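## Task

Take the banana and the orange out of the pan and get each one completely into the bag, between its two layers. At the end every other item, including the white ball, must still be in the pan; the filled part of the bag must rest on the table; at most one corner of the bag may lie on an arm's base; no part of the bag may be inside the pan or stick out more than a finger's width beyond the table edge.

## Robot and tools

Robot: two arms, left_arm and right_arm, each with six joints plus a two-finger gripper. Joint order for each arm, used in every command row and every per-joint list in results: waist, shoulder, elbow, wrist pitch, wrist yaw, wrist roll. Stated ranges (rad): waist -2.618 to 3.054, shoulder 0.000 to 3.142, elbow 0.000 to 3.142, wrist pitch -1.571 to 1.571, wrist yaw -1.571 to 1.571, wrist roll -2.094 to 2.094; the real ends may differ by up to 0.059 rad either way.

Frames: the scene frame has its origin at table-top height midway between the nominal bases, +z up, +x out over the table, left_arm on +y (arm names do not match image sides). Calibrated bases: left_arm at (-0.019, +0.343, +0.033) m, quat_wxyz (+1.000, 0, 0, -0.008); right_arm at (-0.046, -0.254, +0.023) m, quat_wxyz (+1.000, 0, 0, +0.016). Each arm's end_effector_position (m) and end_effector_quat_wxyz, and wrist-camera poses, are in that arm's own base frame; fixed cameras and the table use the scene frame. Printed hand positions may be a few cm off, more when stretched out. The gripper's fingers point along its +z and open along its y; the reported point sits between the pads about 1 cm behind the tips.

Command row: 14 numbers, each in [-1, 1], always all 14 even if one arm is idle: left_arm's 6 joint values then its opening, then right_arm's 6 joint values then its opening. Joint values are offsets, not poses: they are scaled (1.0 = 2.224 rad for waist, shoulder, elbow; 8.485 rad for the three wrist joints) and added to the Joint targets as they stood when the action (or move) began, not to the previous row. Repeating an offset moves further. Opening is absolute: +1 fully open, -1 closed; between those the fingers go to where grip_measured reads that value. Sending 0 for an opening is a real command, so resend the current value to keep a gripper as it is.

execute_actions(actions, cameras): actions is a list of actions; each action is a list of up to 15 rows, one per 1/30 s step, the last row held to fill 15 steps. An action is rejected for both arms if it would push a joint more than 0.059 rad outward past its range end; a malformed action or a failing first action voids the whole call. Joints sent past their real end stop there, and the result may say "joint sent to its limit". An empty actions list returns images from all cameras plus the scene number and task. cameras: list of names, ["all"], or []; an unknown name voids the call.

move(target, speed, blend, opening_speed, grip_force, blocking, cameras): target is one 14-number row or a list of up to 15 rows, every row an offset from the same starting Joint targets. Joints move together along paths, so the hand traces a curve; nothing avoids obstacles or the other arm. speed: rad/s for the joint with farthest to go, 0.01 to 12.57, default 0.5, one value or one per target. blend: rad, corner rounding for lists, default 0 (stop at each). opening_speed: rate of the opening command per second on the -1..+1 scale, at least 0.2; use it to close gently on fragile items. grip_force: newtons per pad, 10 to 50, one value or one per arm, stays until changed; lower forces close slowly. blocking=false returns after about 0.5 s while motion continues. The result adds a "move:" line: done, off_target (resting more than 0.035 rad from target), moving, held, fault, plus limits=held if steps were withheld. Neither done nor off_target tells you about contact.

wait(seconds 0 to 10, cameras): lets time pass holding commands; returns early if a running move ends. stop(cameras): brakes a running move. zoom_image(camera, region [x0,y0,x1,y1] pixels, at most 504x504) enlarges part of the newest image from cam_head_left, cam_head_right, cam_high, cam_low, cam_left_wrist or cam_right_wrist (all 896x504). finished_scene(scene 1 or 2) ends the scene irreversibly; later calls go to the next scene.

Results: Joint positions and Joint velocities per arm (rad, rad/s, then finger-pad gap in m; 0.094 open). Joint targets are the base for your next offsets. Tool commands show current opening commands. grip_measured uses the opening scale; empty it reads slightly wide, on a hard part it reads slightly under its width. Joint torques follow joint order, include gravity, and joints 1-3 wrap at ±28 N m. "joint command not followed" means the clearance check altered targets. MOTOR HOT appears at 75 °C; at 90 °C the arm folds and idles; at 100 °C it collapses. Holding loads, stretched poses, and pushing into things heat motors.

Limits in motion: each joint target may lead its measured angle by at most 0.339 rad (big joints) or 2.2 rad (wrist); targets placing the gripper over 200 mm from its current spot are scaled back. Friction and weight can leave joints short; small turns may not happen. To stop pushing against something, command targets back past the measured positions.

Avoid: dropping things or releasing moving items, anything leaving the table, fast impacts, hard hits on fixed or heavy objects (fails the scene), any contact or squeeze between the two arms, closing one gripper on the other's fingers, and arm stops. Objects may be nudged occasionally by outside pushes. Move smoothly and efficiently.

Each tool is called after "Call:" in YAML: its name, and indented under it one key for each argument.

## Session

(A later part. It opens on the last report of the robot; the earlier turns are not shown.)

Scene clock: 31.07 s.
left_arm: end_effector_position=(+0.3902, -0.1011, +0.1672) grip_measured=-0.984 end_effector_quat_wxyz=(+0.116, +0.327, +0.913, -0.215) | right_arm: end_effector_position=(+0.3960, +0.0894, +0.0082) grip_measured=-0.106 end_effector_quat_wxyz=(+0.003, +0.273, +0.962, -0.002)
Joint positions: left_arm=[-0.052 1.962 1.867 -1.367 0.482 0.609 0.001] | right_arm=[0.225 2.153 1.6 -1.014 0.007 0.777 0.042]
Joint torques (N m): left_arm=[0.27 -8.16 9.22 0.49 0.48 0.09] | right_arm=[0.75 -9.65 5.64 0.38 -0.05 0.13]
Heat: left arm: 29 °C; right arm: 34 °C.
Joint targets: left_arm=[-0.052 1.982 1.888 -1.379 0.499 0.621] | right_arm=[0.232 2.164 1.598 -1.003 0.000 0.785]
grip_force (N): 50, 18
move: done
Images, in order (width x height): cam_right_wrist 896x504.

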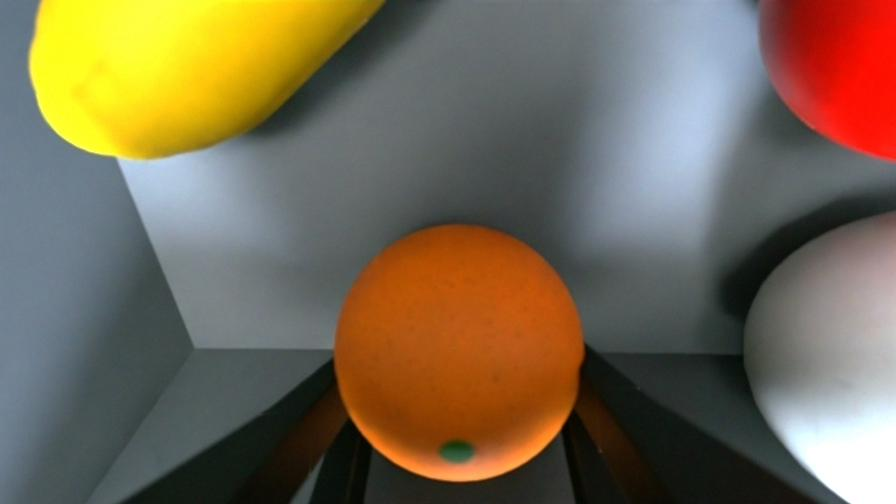

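Call:
move:
  target:
    - [0,0,0,0,0,0,-1,0,-0.0776,0.0739,-0.0398,0,0,-0.3]
    - [0.031,0.0181,0.0254,-0.002,0,0.008,-1,0.3134,-0.2478,-0.2144,0.1055,0,-0.0925,-0.3]
  speed: [0.3,0.5]
  blend: 0.08
  cameras: ["all"]

Call:
zoom_image:
  camera: "cam_low"
  region: [360, 220, 580, 390]

Call:
zoom_image:
  camera: "cam_head_left"
  region: [240, 180, 420, 360]

Call:
zoom_image:
  camera: "cam_high"
  region: [360, 60, 560, 220]

Scene clock: 37.07 s.
left_arm: end_effector_position=(+0.4046, -0.0765, +0.1664) grip_measured=-0.984 end_effector_quat_wxyz=(+0.129, +0.329, +0.912, -0.207) | right_arm: end_effector_position=(+0.2889, +0.3827, +0.1530) grip_measured=-0.117 end_effector_quat_wxyz=(+0.394, -0.397, +0.805, +0.196)
Joint positions: left_arm=[0.01 2.003 1.922 -1.384 0.482 0.677 0.001] | right_arm=[0.926 1.653 1.124 -0.131 0.005 0.008 0.041]
Joint torques (N m): left_arm=[0.73 -8.55 9.28 0.47 0.49 0.08] | right_arm=[0.35 -11.32 6.89 1.89 -0.07 -0.01]
Heat: left arm: 30 °C; right arm: 37 °C.
Joint targets: left_arm=[0.017 2.022 1.944 -1.395 0.499 0.689] | right_arm=[0.929 1.613 1.120 -0.108 0.000 0.000]
grip_force (N): 50, 18
move: off_target (right_arm); right_arm: the shoulder is farthest, 0.040 rad from its target

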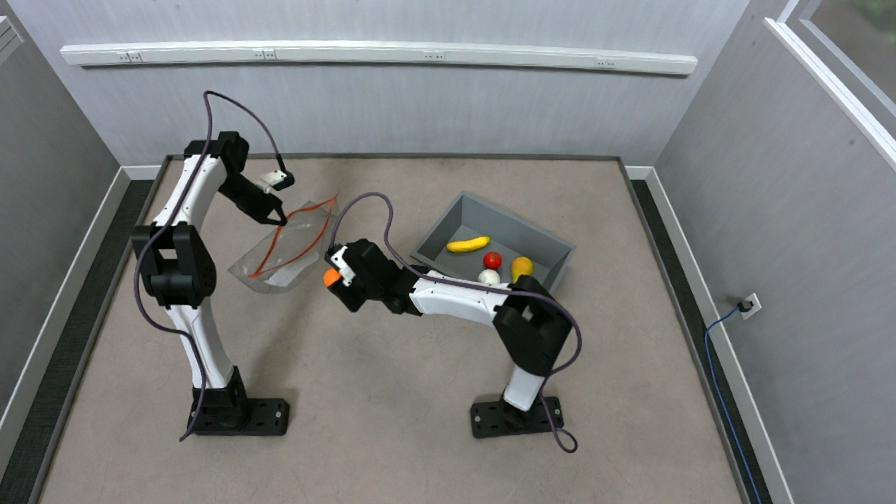

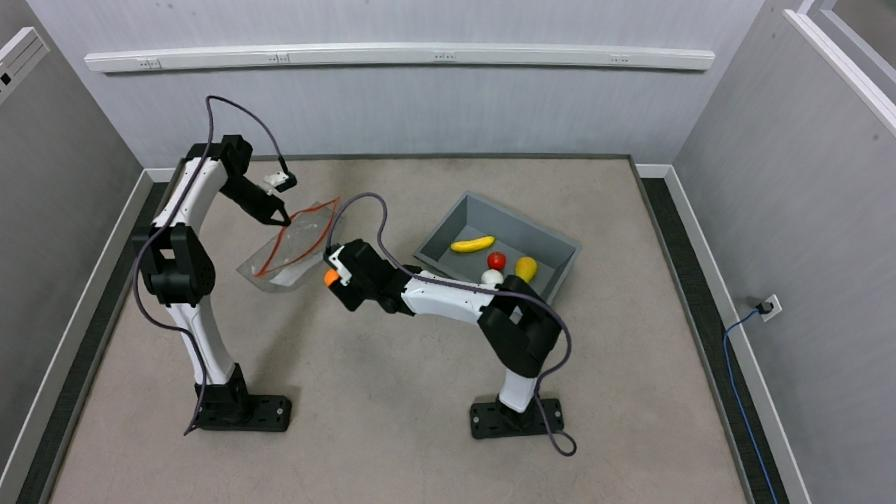

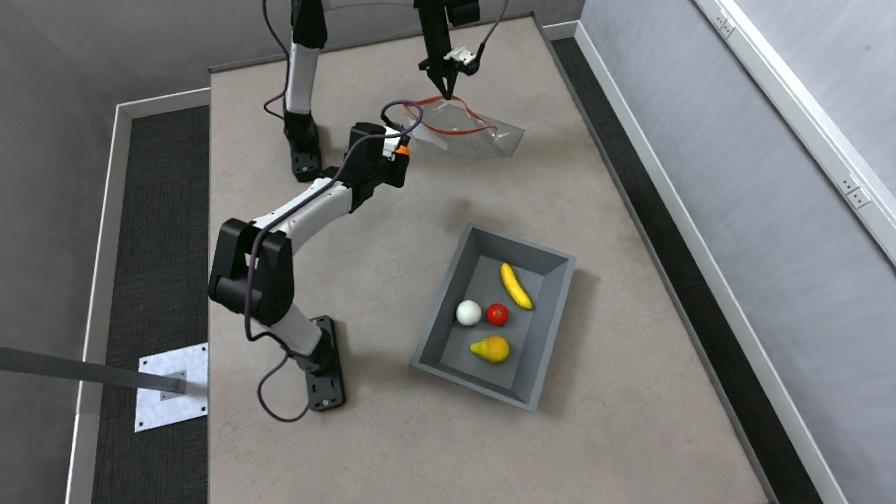

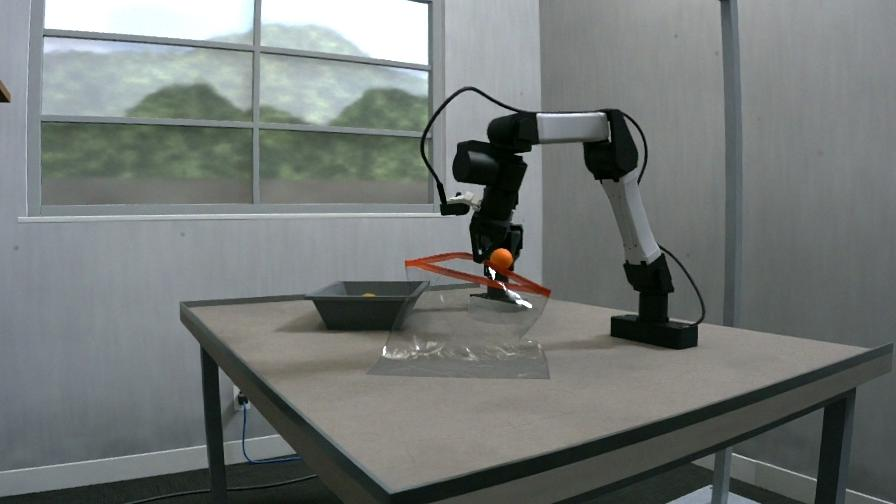

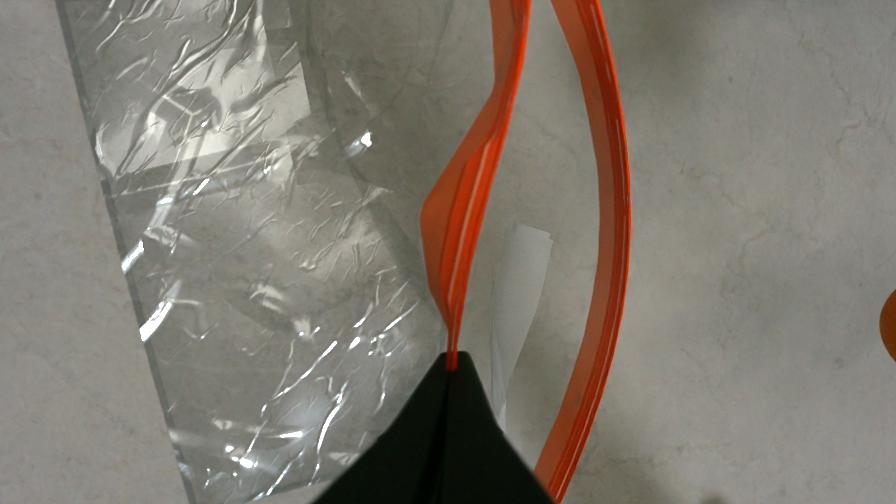

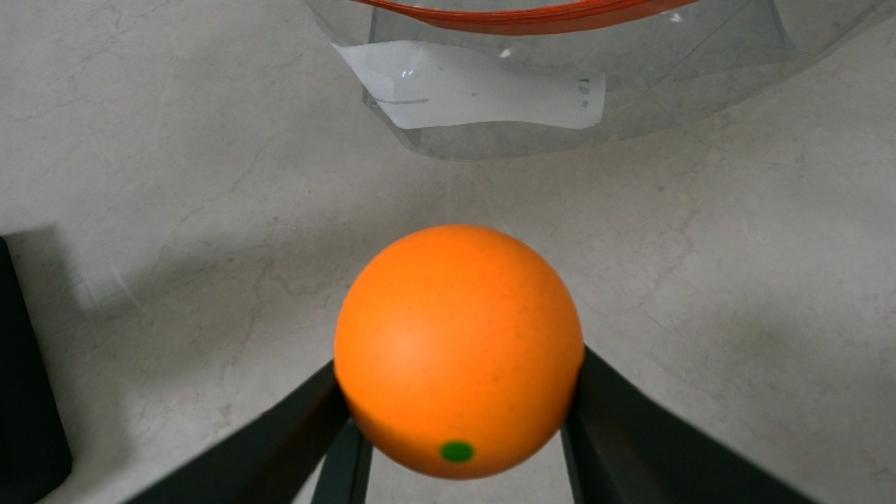

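Scaled by 2.291 from the camera's 896x504 image, which has a finer 1280x720 frame.

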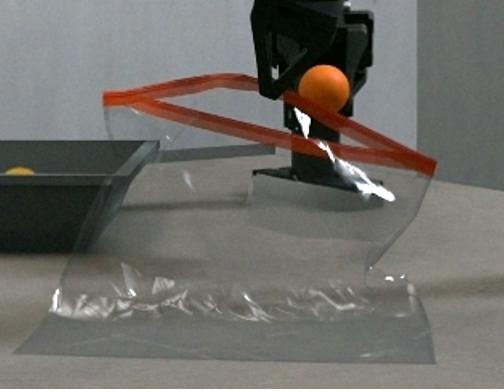

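Scaled by 2.800 from the camera's 896x504 image, which has a finer 1280x720 frame.

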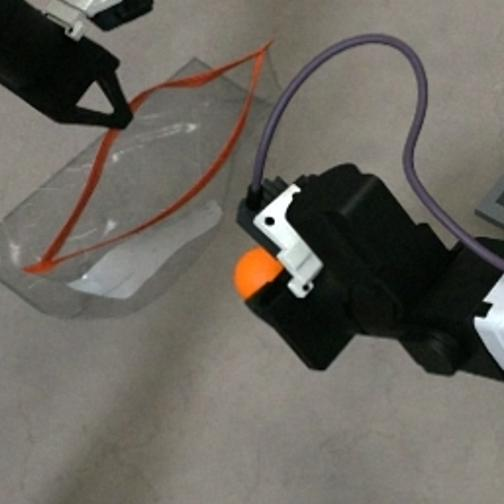

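Scaled by 2.520 from the camera's 896x504 image, which has a finer 1280x720 frame.

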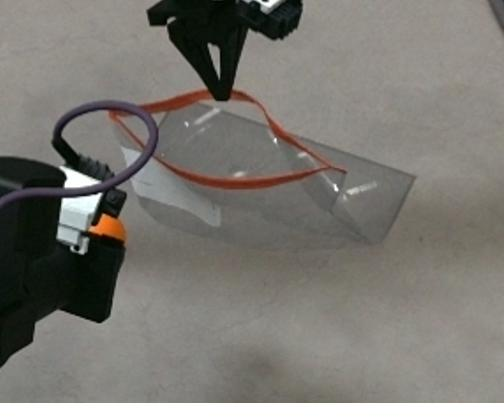

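Call:
move:
  target:
    - [0,0,0,0,0,0,-1,0,0.1737,0.1843,-0.0027,0,0,-0.3]
    - [0,0,0,0,0,0,-1,0,0.2554,0.2966,-0.0107,0,0,-0.3]
  speed: 0.3
  blend: 0.05
  cameras: ["cam_low","cam_head_left","cam_left_wrist","cam_right_wrist","cam_high"]

Call:
zoom_image:
  camera: "cam_low"
  region: [360, 220, 580, 390]

Call:
zoom_image:
  camera: "cam_head_left"
  region: [220, 180, 400, 340]

Call:
zoom_image:
  camera: "cam_high"
  region: [360, 60, 560, 220]

Scene clock: 40.90 s.
left_arm: end_effector_position=(+0.4046, -0.0765, +0.1664) grip_measured=-0.984 end_effector_quat_wxyz=(+0.129, +0.329, +0.912, -0.207) | right_arm: end_effector_position=(+0.3721, +0.4932, +0.1420) grip_measured=-0.117 end_effector_quat_wxyz=(+0.408, -0.393, +0.798, +0.203)
Joint positions: left_arm=[0.01 2.003 1.922 -1.384 0.482 0.678 0.001] | right_arm=[0.926 2.167 1.747 -0.204 0.005 0.008 0.041]
Joint torques (N m): left_arm=[0.75 -8.55 9.31 0.48 0.48 0.07] | right_arm=[0.36 -11 10.52 1.82 -0.08 -0.04]
Heat: left arm: 30 °C; right arm: 37 °C.
Joint targets: left_arm=[0.017 2.022 1.944 -1.395 0.499 0.689] | right_arm=[0.929 2.181 1.780 -0.199 0.000 0.000]
grip_force (N): 50, 18
move: done
Images, in order (width x height): cam_head_left 896x504, cam_high 896x504, cam_low 896x504, cam_left_wrist 896x504, cam_right_wrist 896x504.

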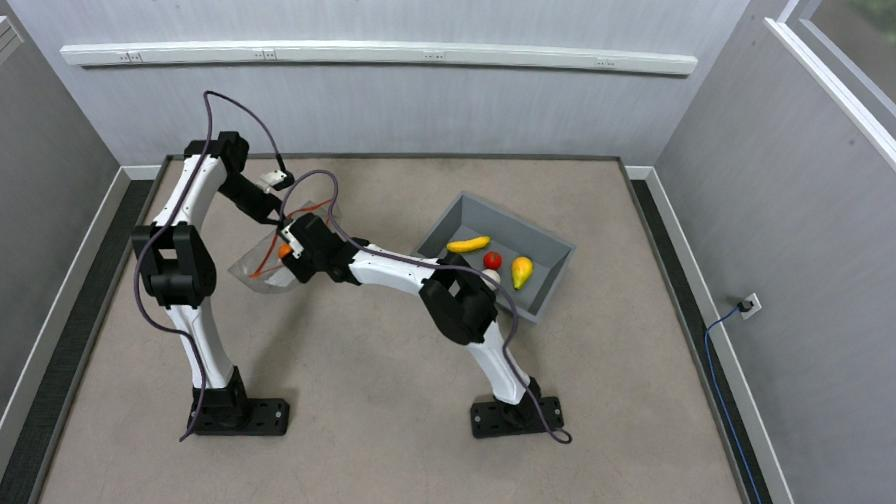

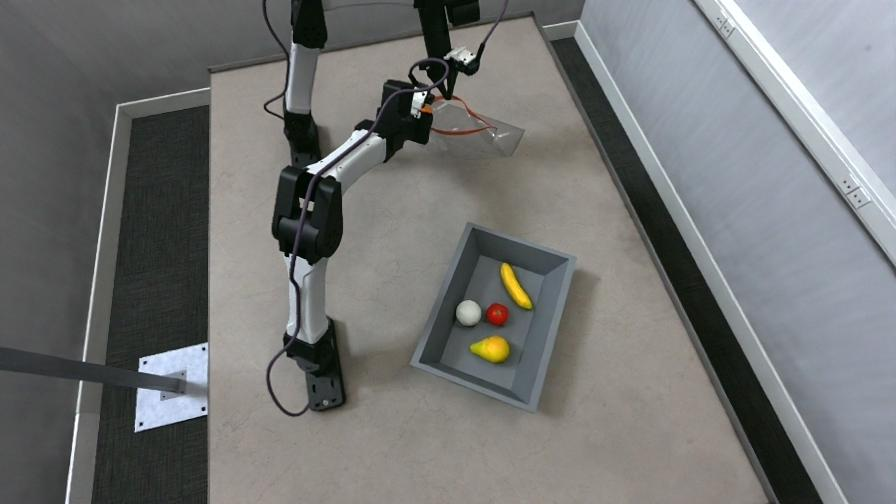

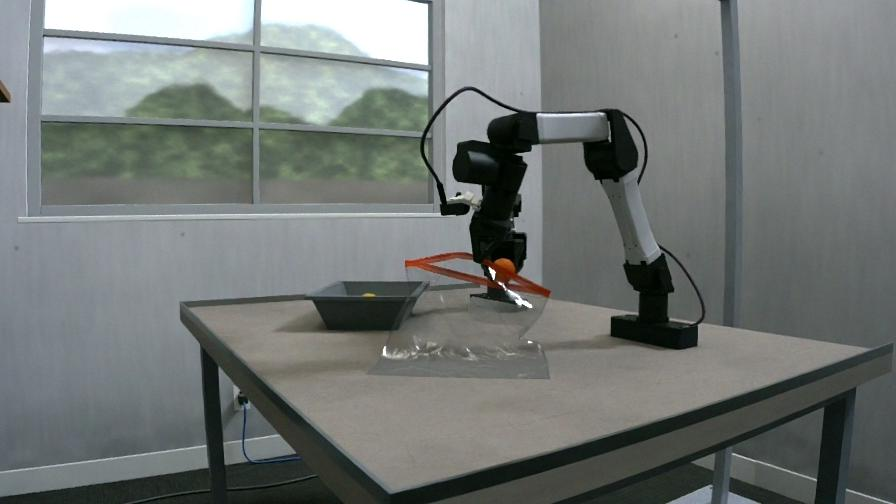

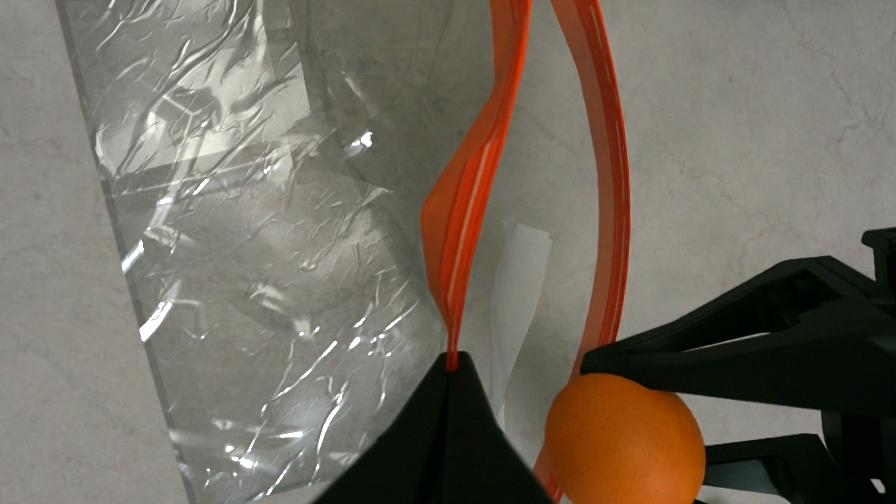

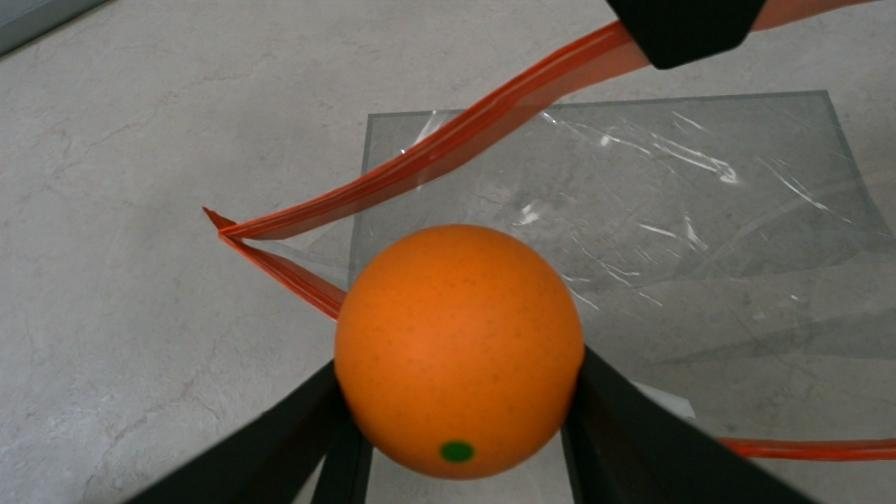

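Scaled by 2.291 from the camera's 896x504 image, which has a finer 1280x720 frame.

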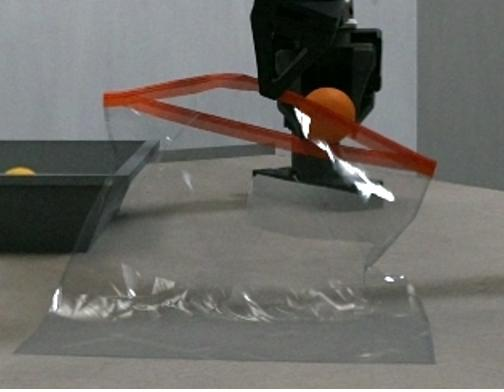

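Scaled by 2.800 from the camera's 896x504 image, which has a finer 1280x720 frame.

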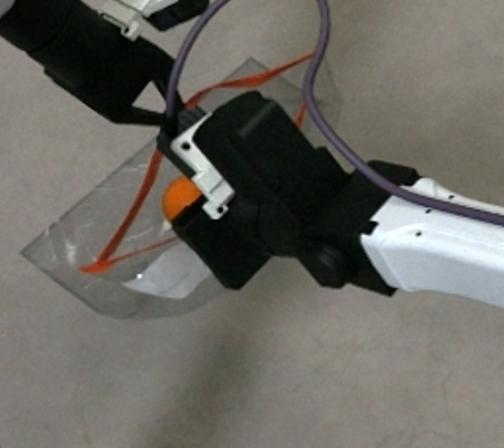

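Scaled by 2.520 from the camera's 896x504 image, which has a finer 1280x720 frame.

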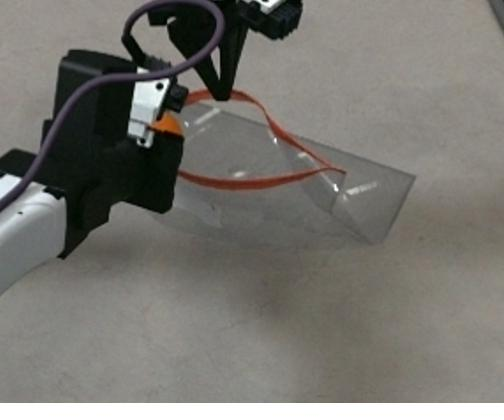

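Call:
move:
  target: [0,0,0,0,0,0,-1,0,0.0487,-0.0104,0.0155,0,0,-0.3]
  speed: 0.12
  cameras: ["cam_low","cam_head_left","cam_left_wrist","cam_right_wrist","cam_high"]

Call:
zoom_image:
  camera: "cam_low"
  region: [360, 220, 580, 390]

Call:
zoom_image:
  camera: "cam_head_left"
  region: [220, 180, 400, 340]

Scene clock: 43.57 s.
left_arm: end_effector_position=(+0.4046, -0.0765, +0.1664) grip_measured=-0.984 end_effector_quat_wxyz=(+0.129, +0.329, +0.912, -0.207) | right_arm: end_effector_position=(+0.3825, +0.5071, +0.0992) grip_measured=-0.117 end_effector_quat_wxyz=(+0.411, -0.393, +0.797, +0.204)
Joint positions: left_arm=[0.01 2.003 1.922 -1.384 0.482 0.678 0.001] | right_arm=[0.926 2.276 1.749 -0.09 0.005 0.008 0.041]
Joint torques (N m): left_arm=[0.73 -8.57 9.29 0.48 0.49 0.08] | right_arm=[0.34 -11.73 8.09 2.03 -0.08 -0.04]
Heat: left arm: 30 °C; right arm: 38 °C.
Joint targets: left_arm=[0.017 2.022 1.944 -1.395 0.499 0.689] | right_arm=[0.929 2.289 1.757 -0.068 0.000 0.000]
grip_force (N): 50, 18
move: done
Images, in order (width x height): cam_head_left 896x504, cam_high 896x504, cam_low 896x504, cam_left_wrist 896x504, cam_right_wrist 896x504.

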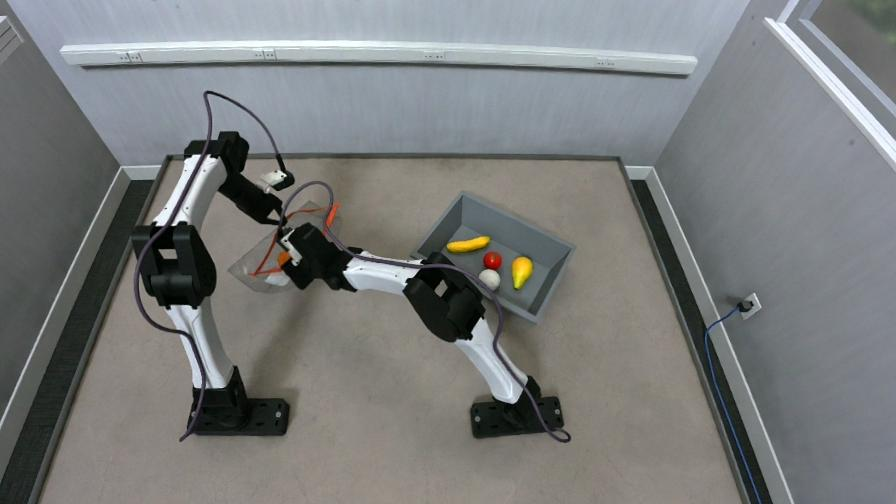

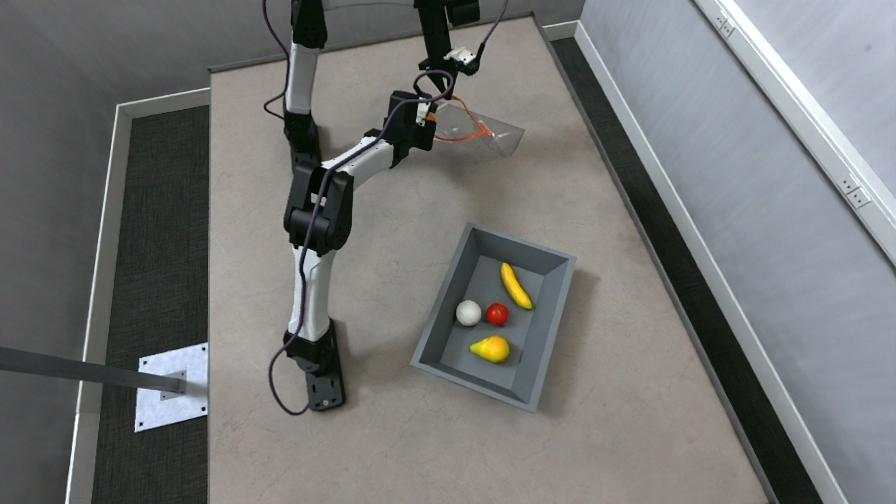

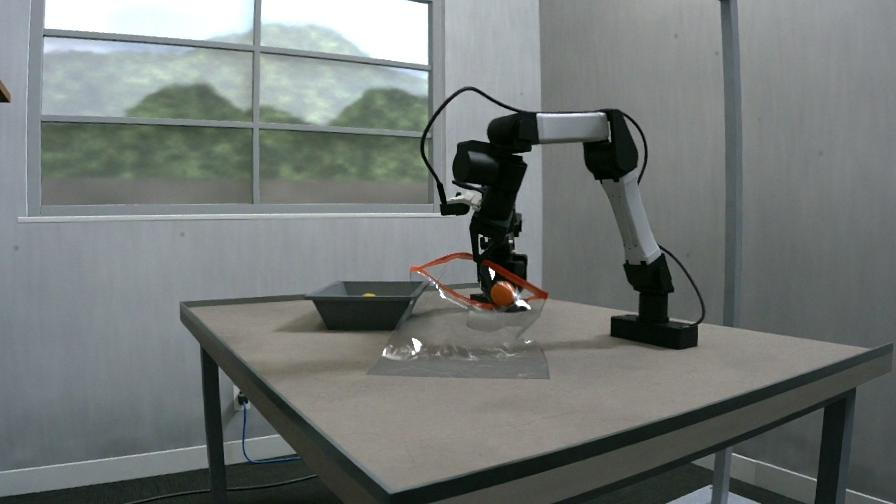

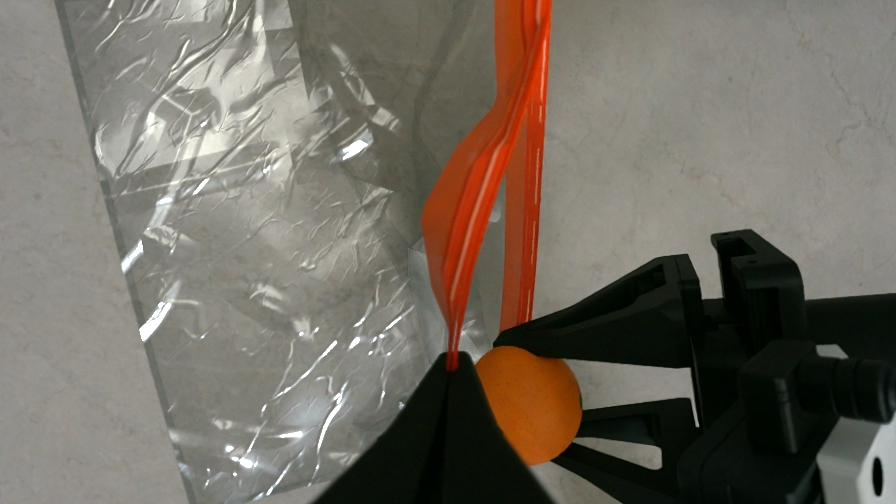

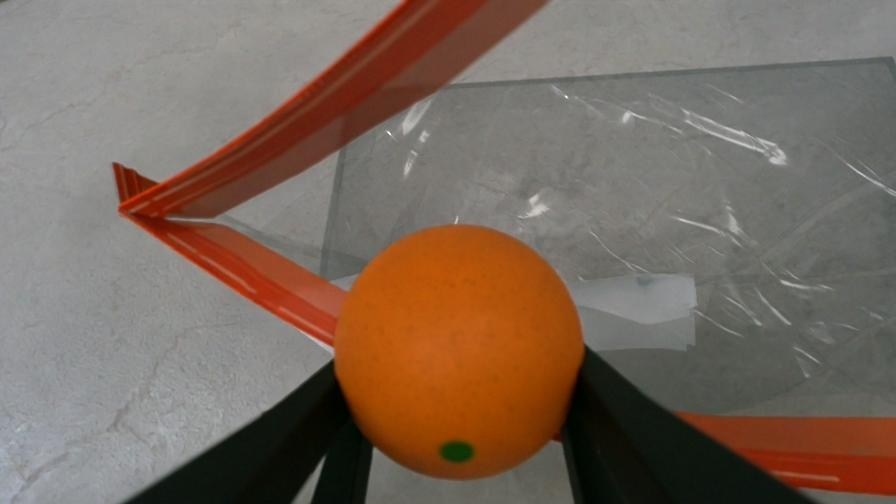

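Scaled by 2.291 from the camera's 896x504 image, which has a finer 1280x720 frame.

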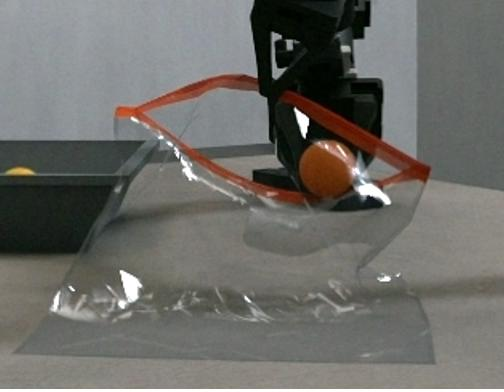

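Scaled by 2.800 from the camera's 896x504 image, which has a finer 1280x720 frame.

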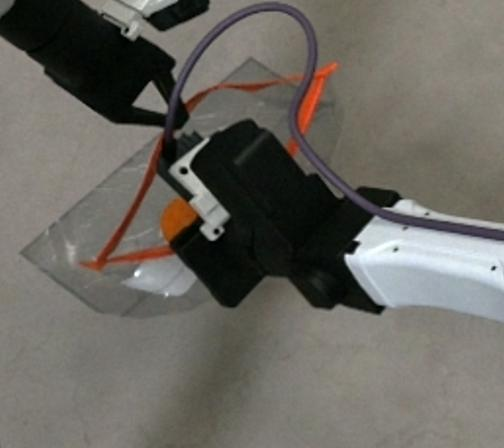

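Call:
move:
  target: [0,0,0,0,0,0,-1,0,0.0479,0.0835,-0.0093,0,0,-0.3]
  speed: 0.12
  cameras: ["cam_low","cam_left_wrist","cam_right_wrist"]

Call:
zoom_image:
  camera: "cam_low"
  region: [360, 220, 580, 390]

Scene clock: 45.97 s.
left_arm: end_effector_position=(+0.4046, -0.0765, +0.1664) grip_measured=-0.984 end_effector_quat_wxyz=(+0.129, +0.329, +0.912, -0.207) | right_arm: end_effector_position=(+0.3966, +0.5258, +0.0949) grip_measured=-0.117 end_effector_quat_wxyz=(+0.410, -0.393, +0.797, +0.204)
Joint positions: left_arm=[0.01 2.003 1.922 -1.384 0.482 0.678 0.001] | right_arm=[0.926 2.379 1.911 -0.151 0.005 0.008 0.041]
Joint torques (N m): left_arm=[0.72 -8.58 9.22 0.48 0.47 0.08] | right_arm=[0.36 -12.18 10.45 1.79 -0.08 -0.04]
Heat: left arm: 30 °C; right arm: 39 °C.
Joint targets: left_arm=[0.017 2.022 1.944 -1.395 0.499 0.689] | right_arm=[0.929 2.396 1.943 -0.146 0.000 0.000]
grip_force (N): 50, 18
move: done
Images, in order (width x height): cam_low 896x504, cam_left_wrist 896x504, cam_right_wrist 896x504.

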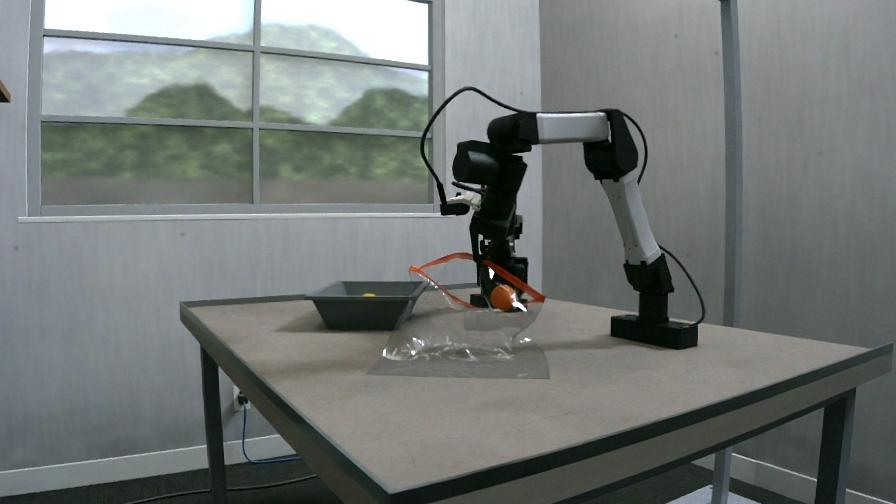

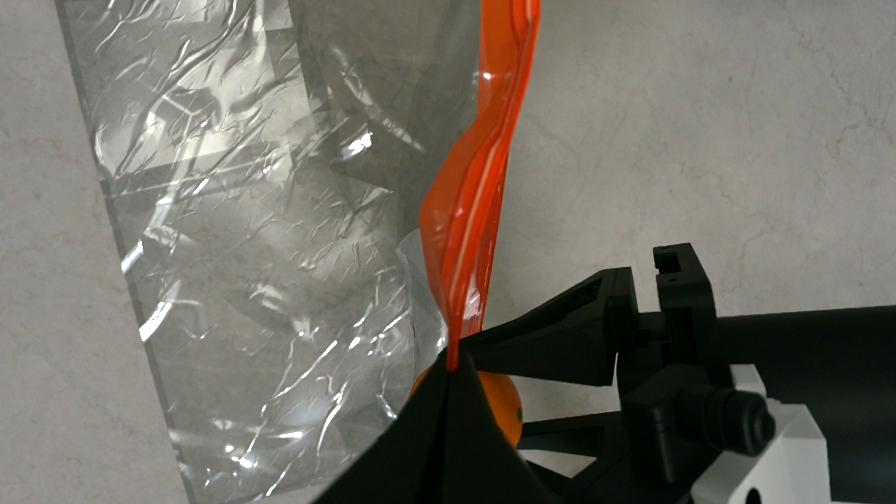

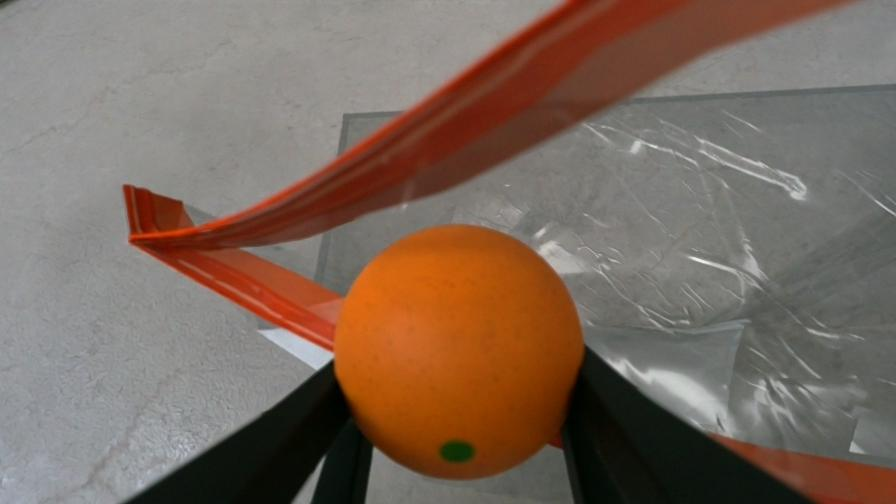

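Scaled by 2.291 from the camera's 896x504 image, which has a finer 1280x720 frame.

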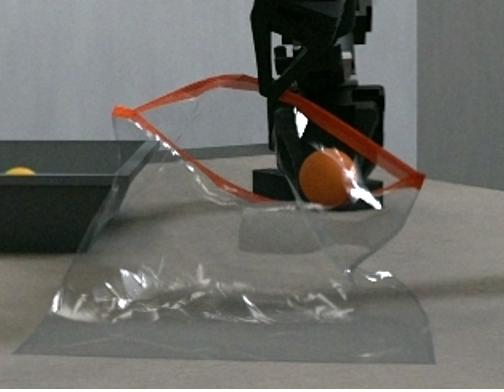

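Call:
move:
  target:
    - [0,0,0,0,0,0,-1,0,-0.0967,-0.0733,-0.0062,0,0,-0.3]
    - [0.0238,0.037,0.1114,-0.0196,0,0.0062,-1,0,-0.0967,-0.0733,-0.0062,0,0,-0.3]
  speed: 0.2
  cameras: ["cam_low","cam_head_left","cam_left_wrist","cam_right_wrist","cam_high"]

Call:
zoom_image:
  camera: "cam_low"
  region: [360, 220, 580, 390]

Call:
zoom_image:
  camera: "cam_head_left"
  region: [220, 180, 400, 340]

Scene clock: 49.97 s.
left_arm: end_effector_position=(+0.4173, -0.0544, +0.1978) grip_measured=-0.984 end_effector_quat_wxyz=(+0.141, +0.329, +0.912, -0.200) | right_arm: end_effector_position=(+0.3769, +0.4996, +0.1150) grip_measured=-0.117 end_effector_quat_wxyz=(+0.394, -0.397, +0.805, +0.196)
Joint positions: left_arm=[0.063 2.084 2.171 -1.55 0.483 0.73 0.001] | right_arm=[0.926 2.238 1.783 -0.204 0.005 0.008 0.041]
Joint torques (N m): left_arm=[0.72 -8.88 8.87 0.53 0.47 0.07] | right_arm=[0.34 -17.72 7.05 1.77 -0.07 -0.05]
Heat: left arm: 30 °C; right arm: 42 °C.
Joint targets: left_arm=[0.070 2.105 2.192 -1.562 0.499 0.741] | right_arm=[0.929 2.181 1.780 -0.199 0.000 0.000]
grip_force (N): 50, 18
move: off_target (right_arm); right_arm: the shoulder is farthest, 0.057 rad from its target
Images, in order (width x height): cam_head_left 896x504, cam_high 896x504, cam_low 896x504, cam_left_wrist 896x504, cam_right_wrist 896x504.

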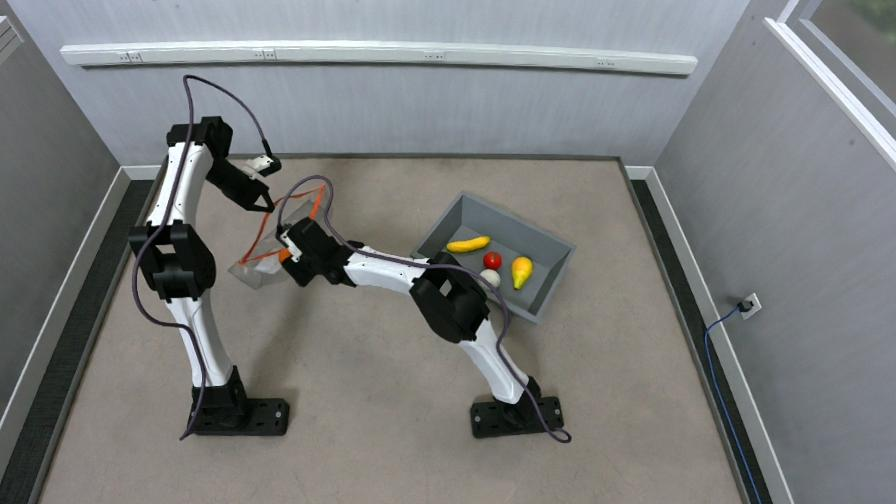

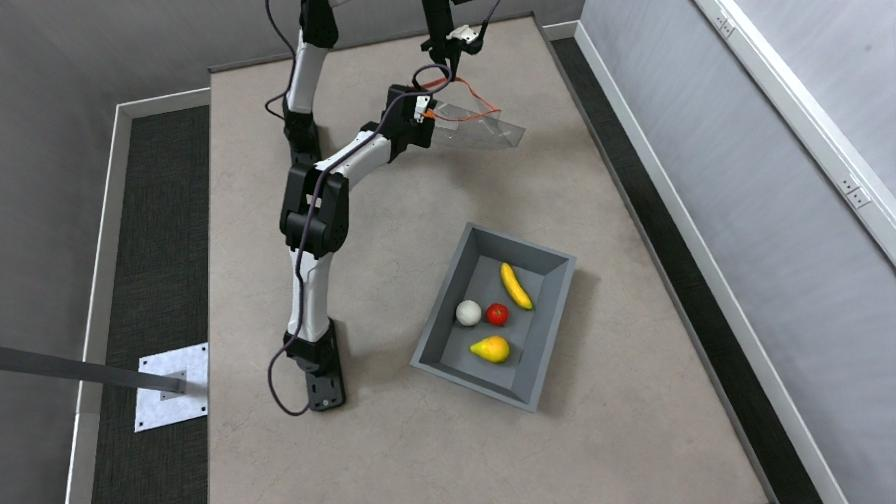

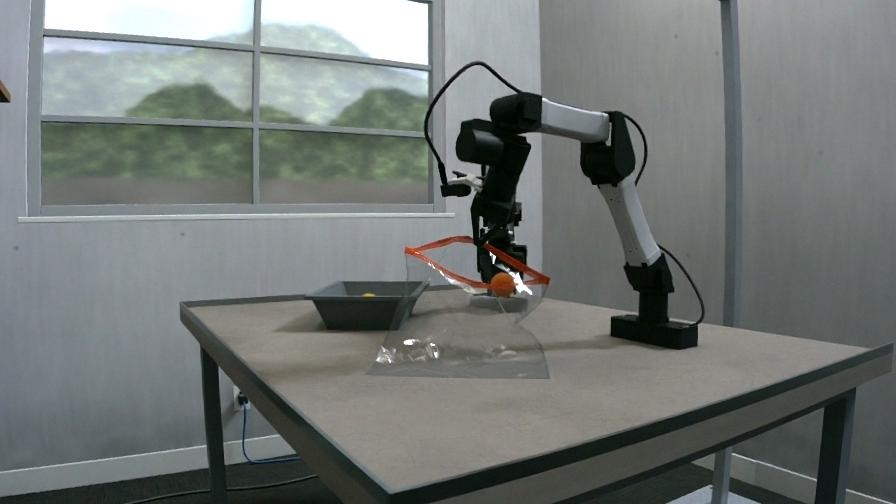

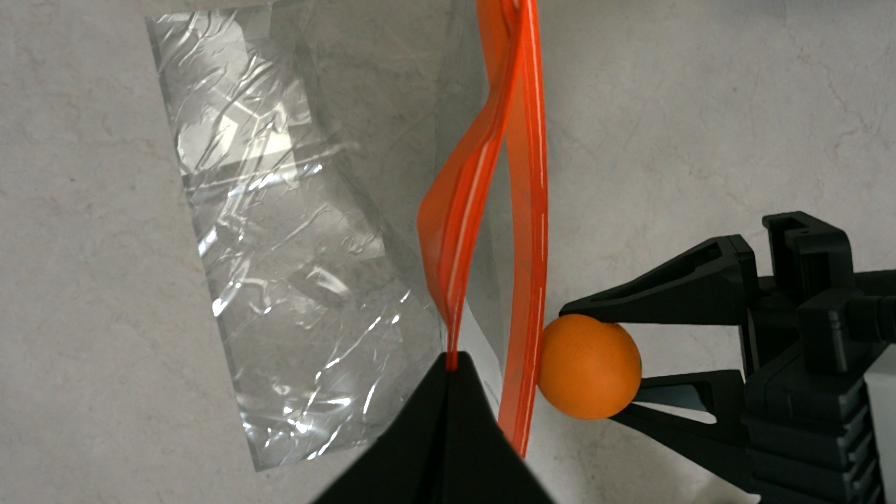

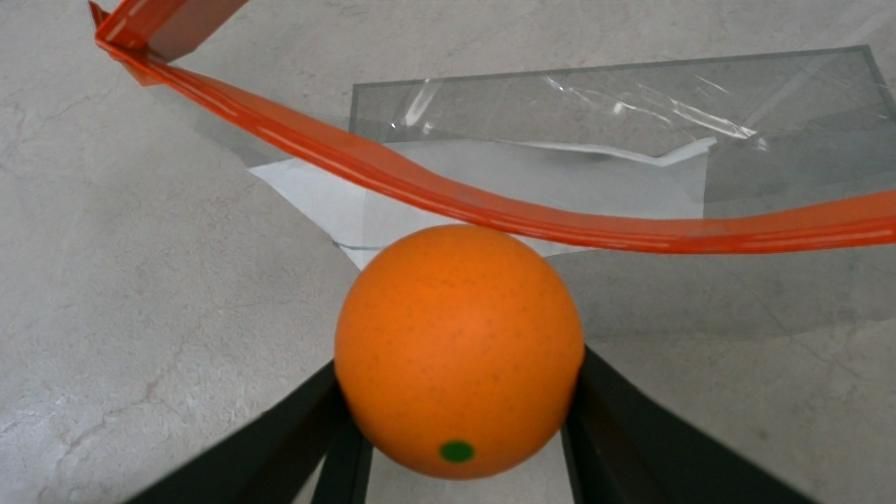

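Scaled by 2.291 from the camera's 896x504 image, which has a finer 1280x720 frame.

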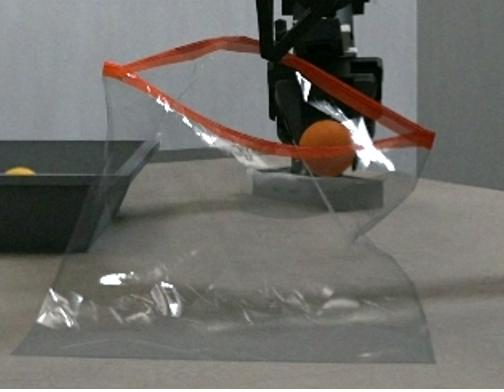

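Scaled by 2.800 from the camera's 896x504 image, which has a finer 1280x720 frame.

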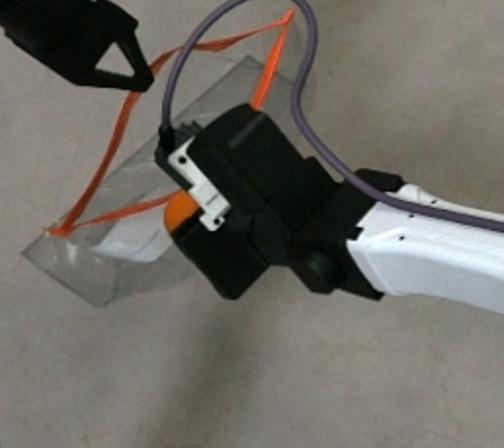

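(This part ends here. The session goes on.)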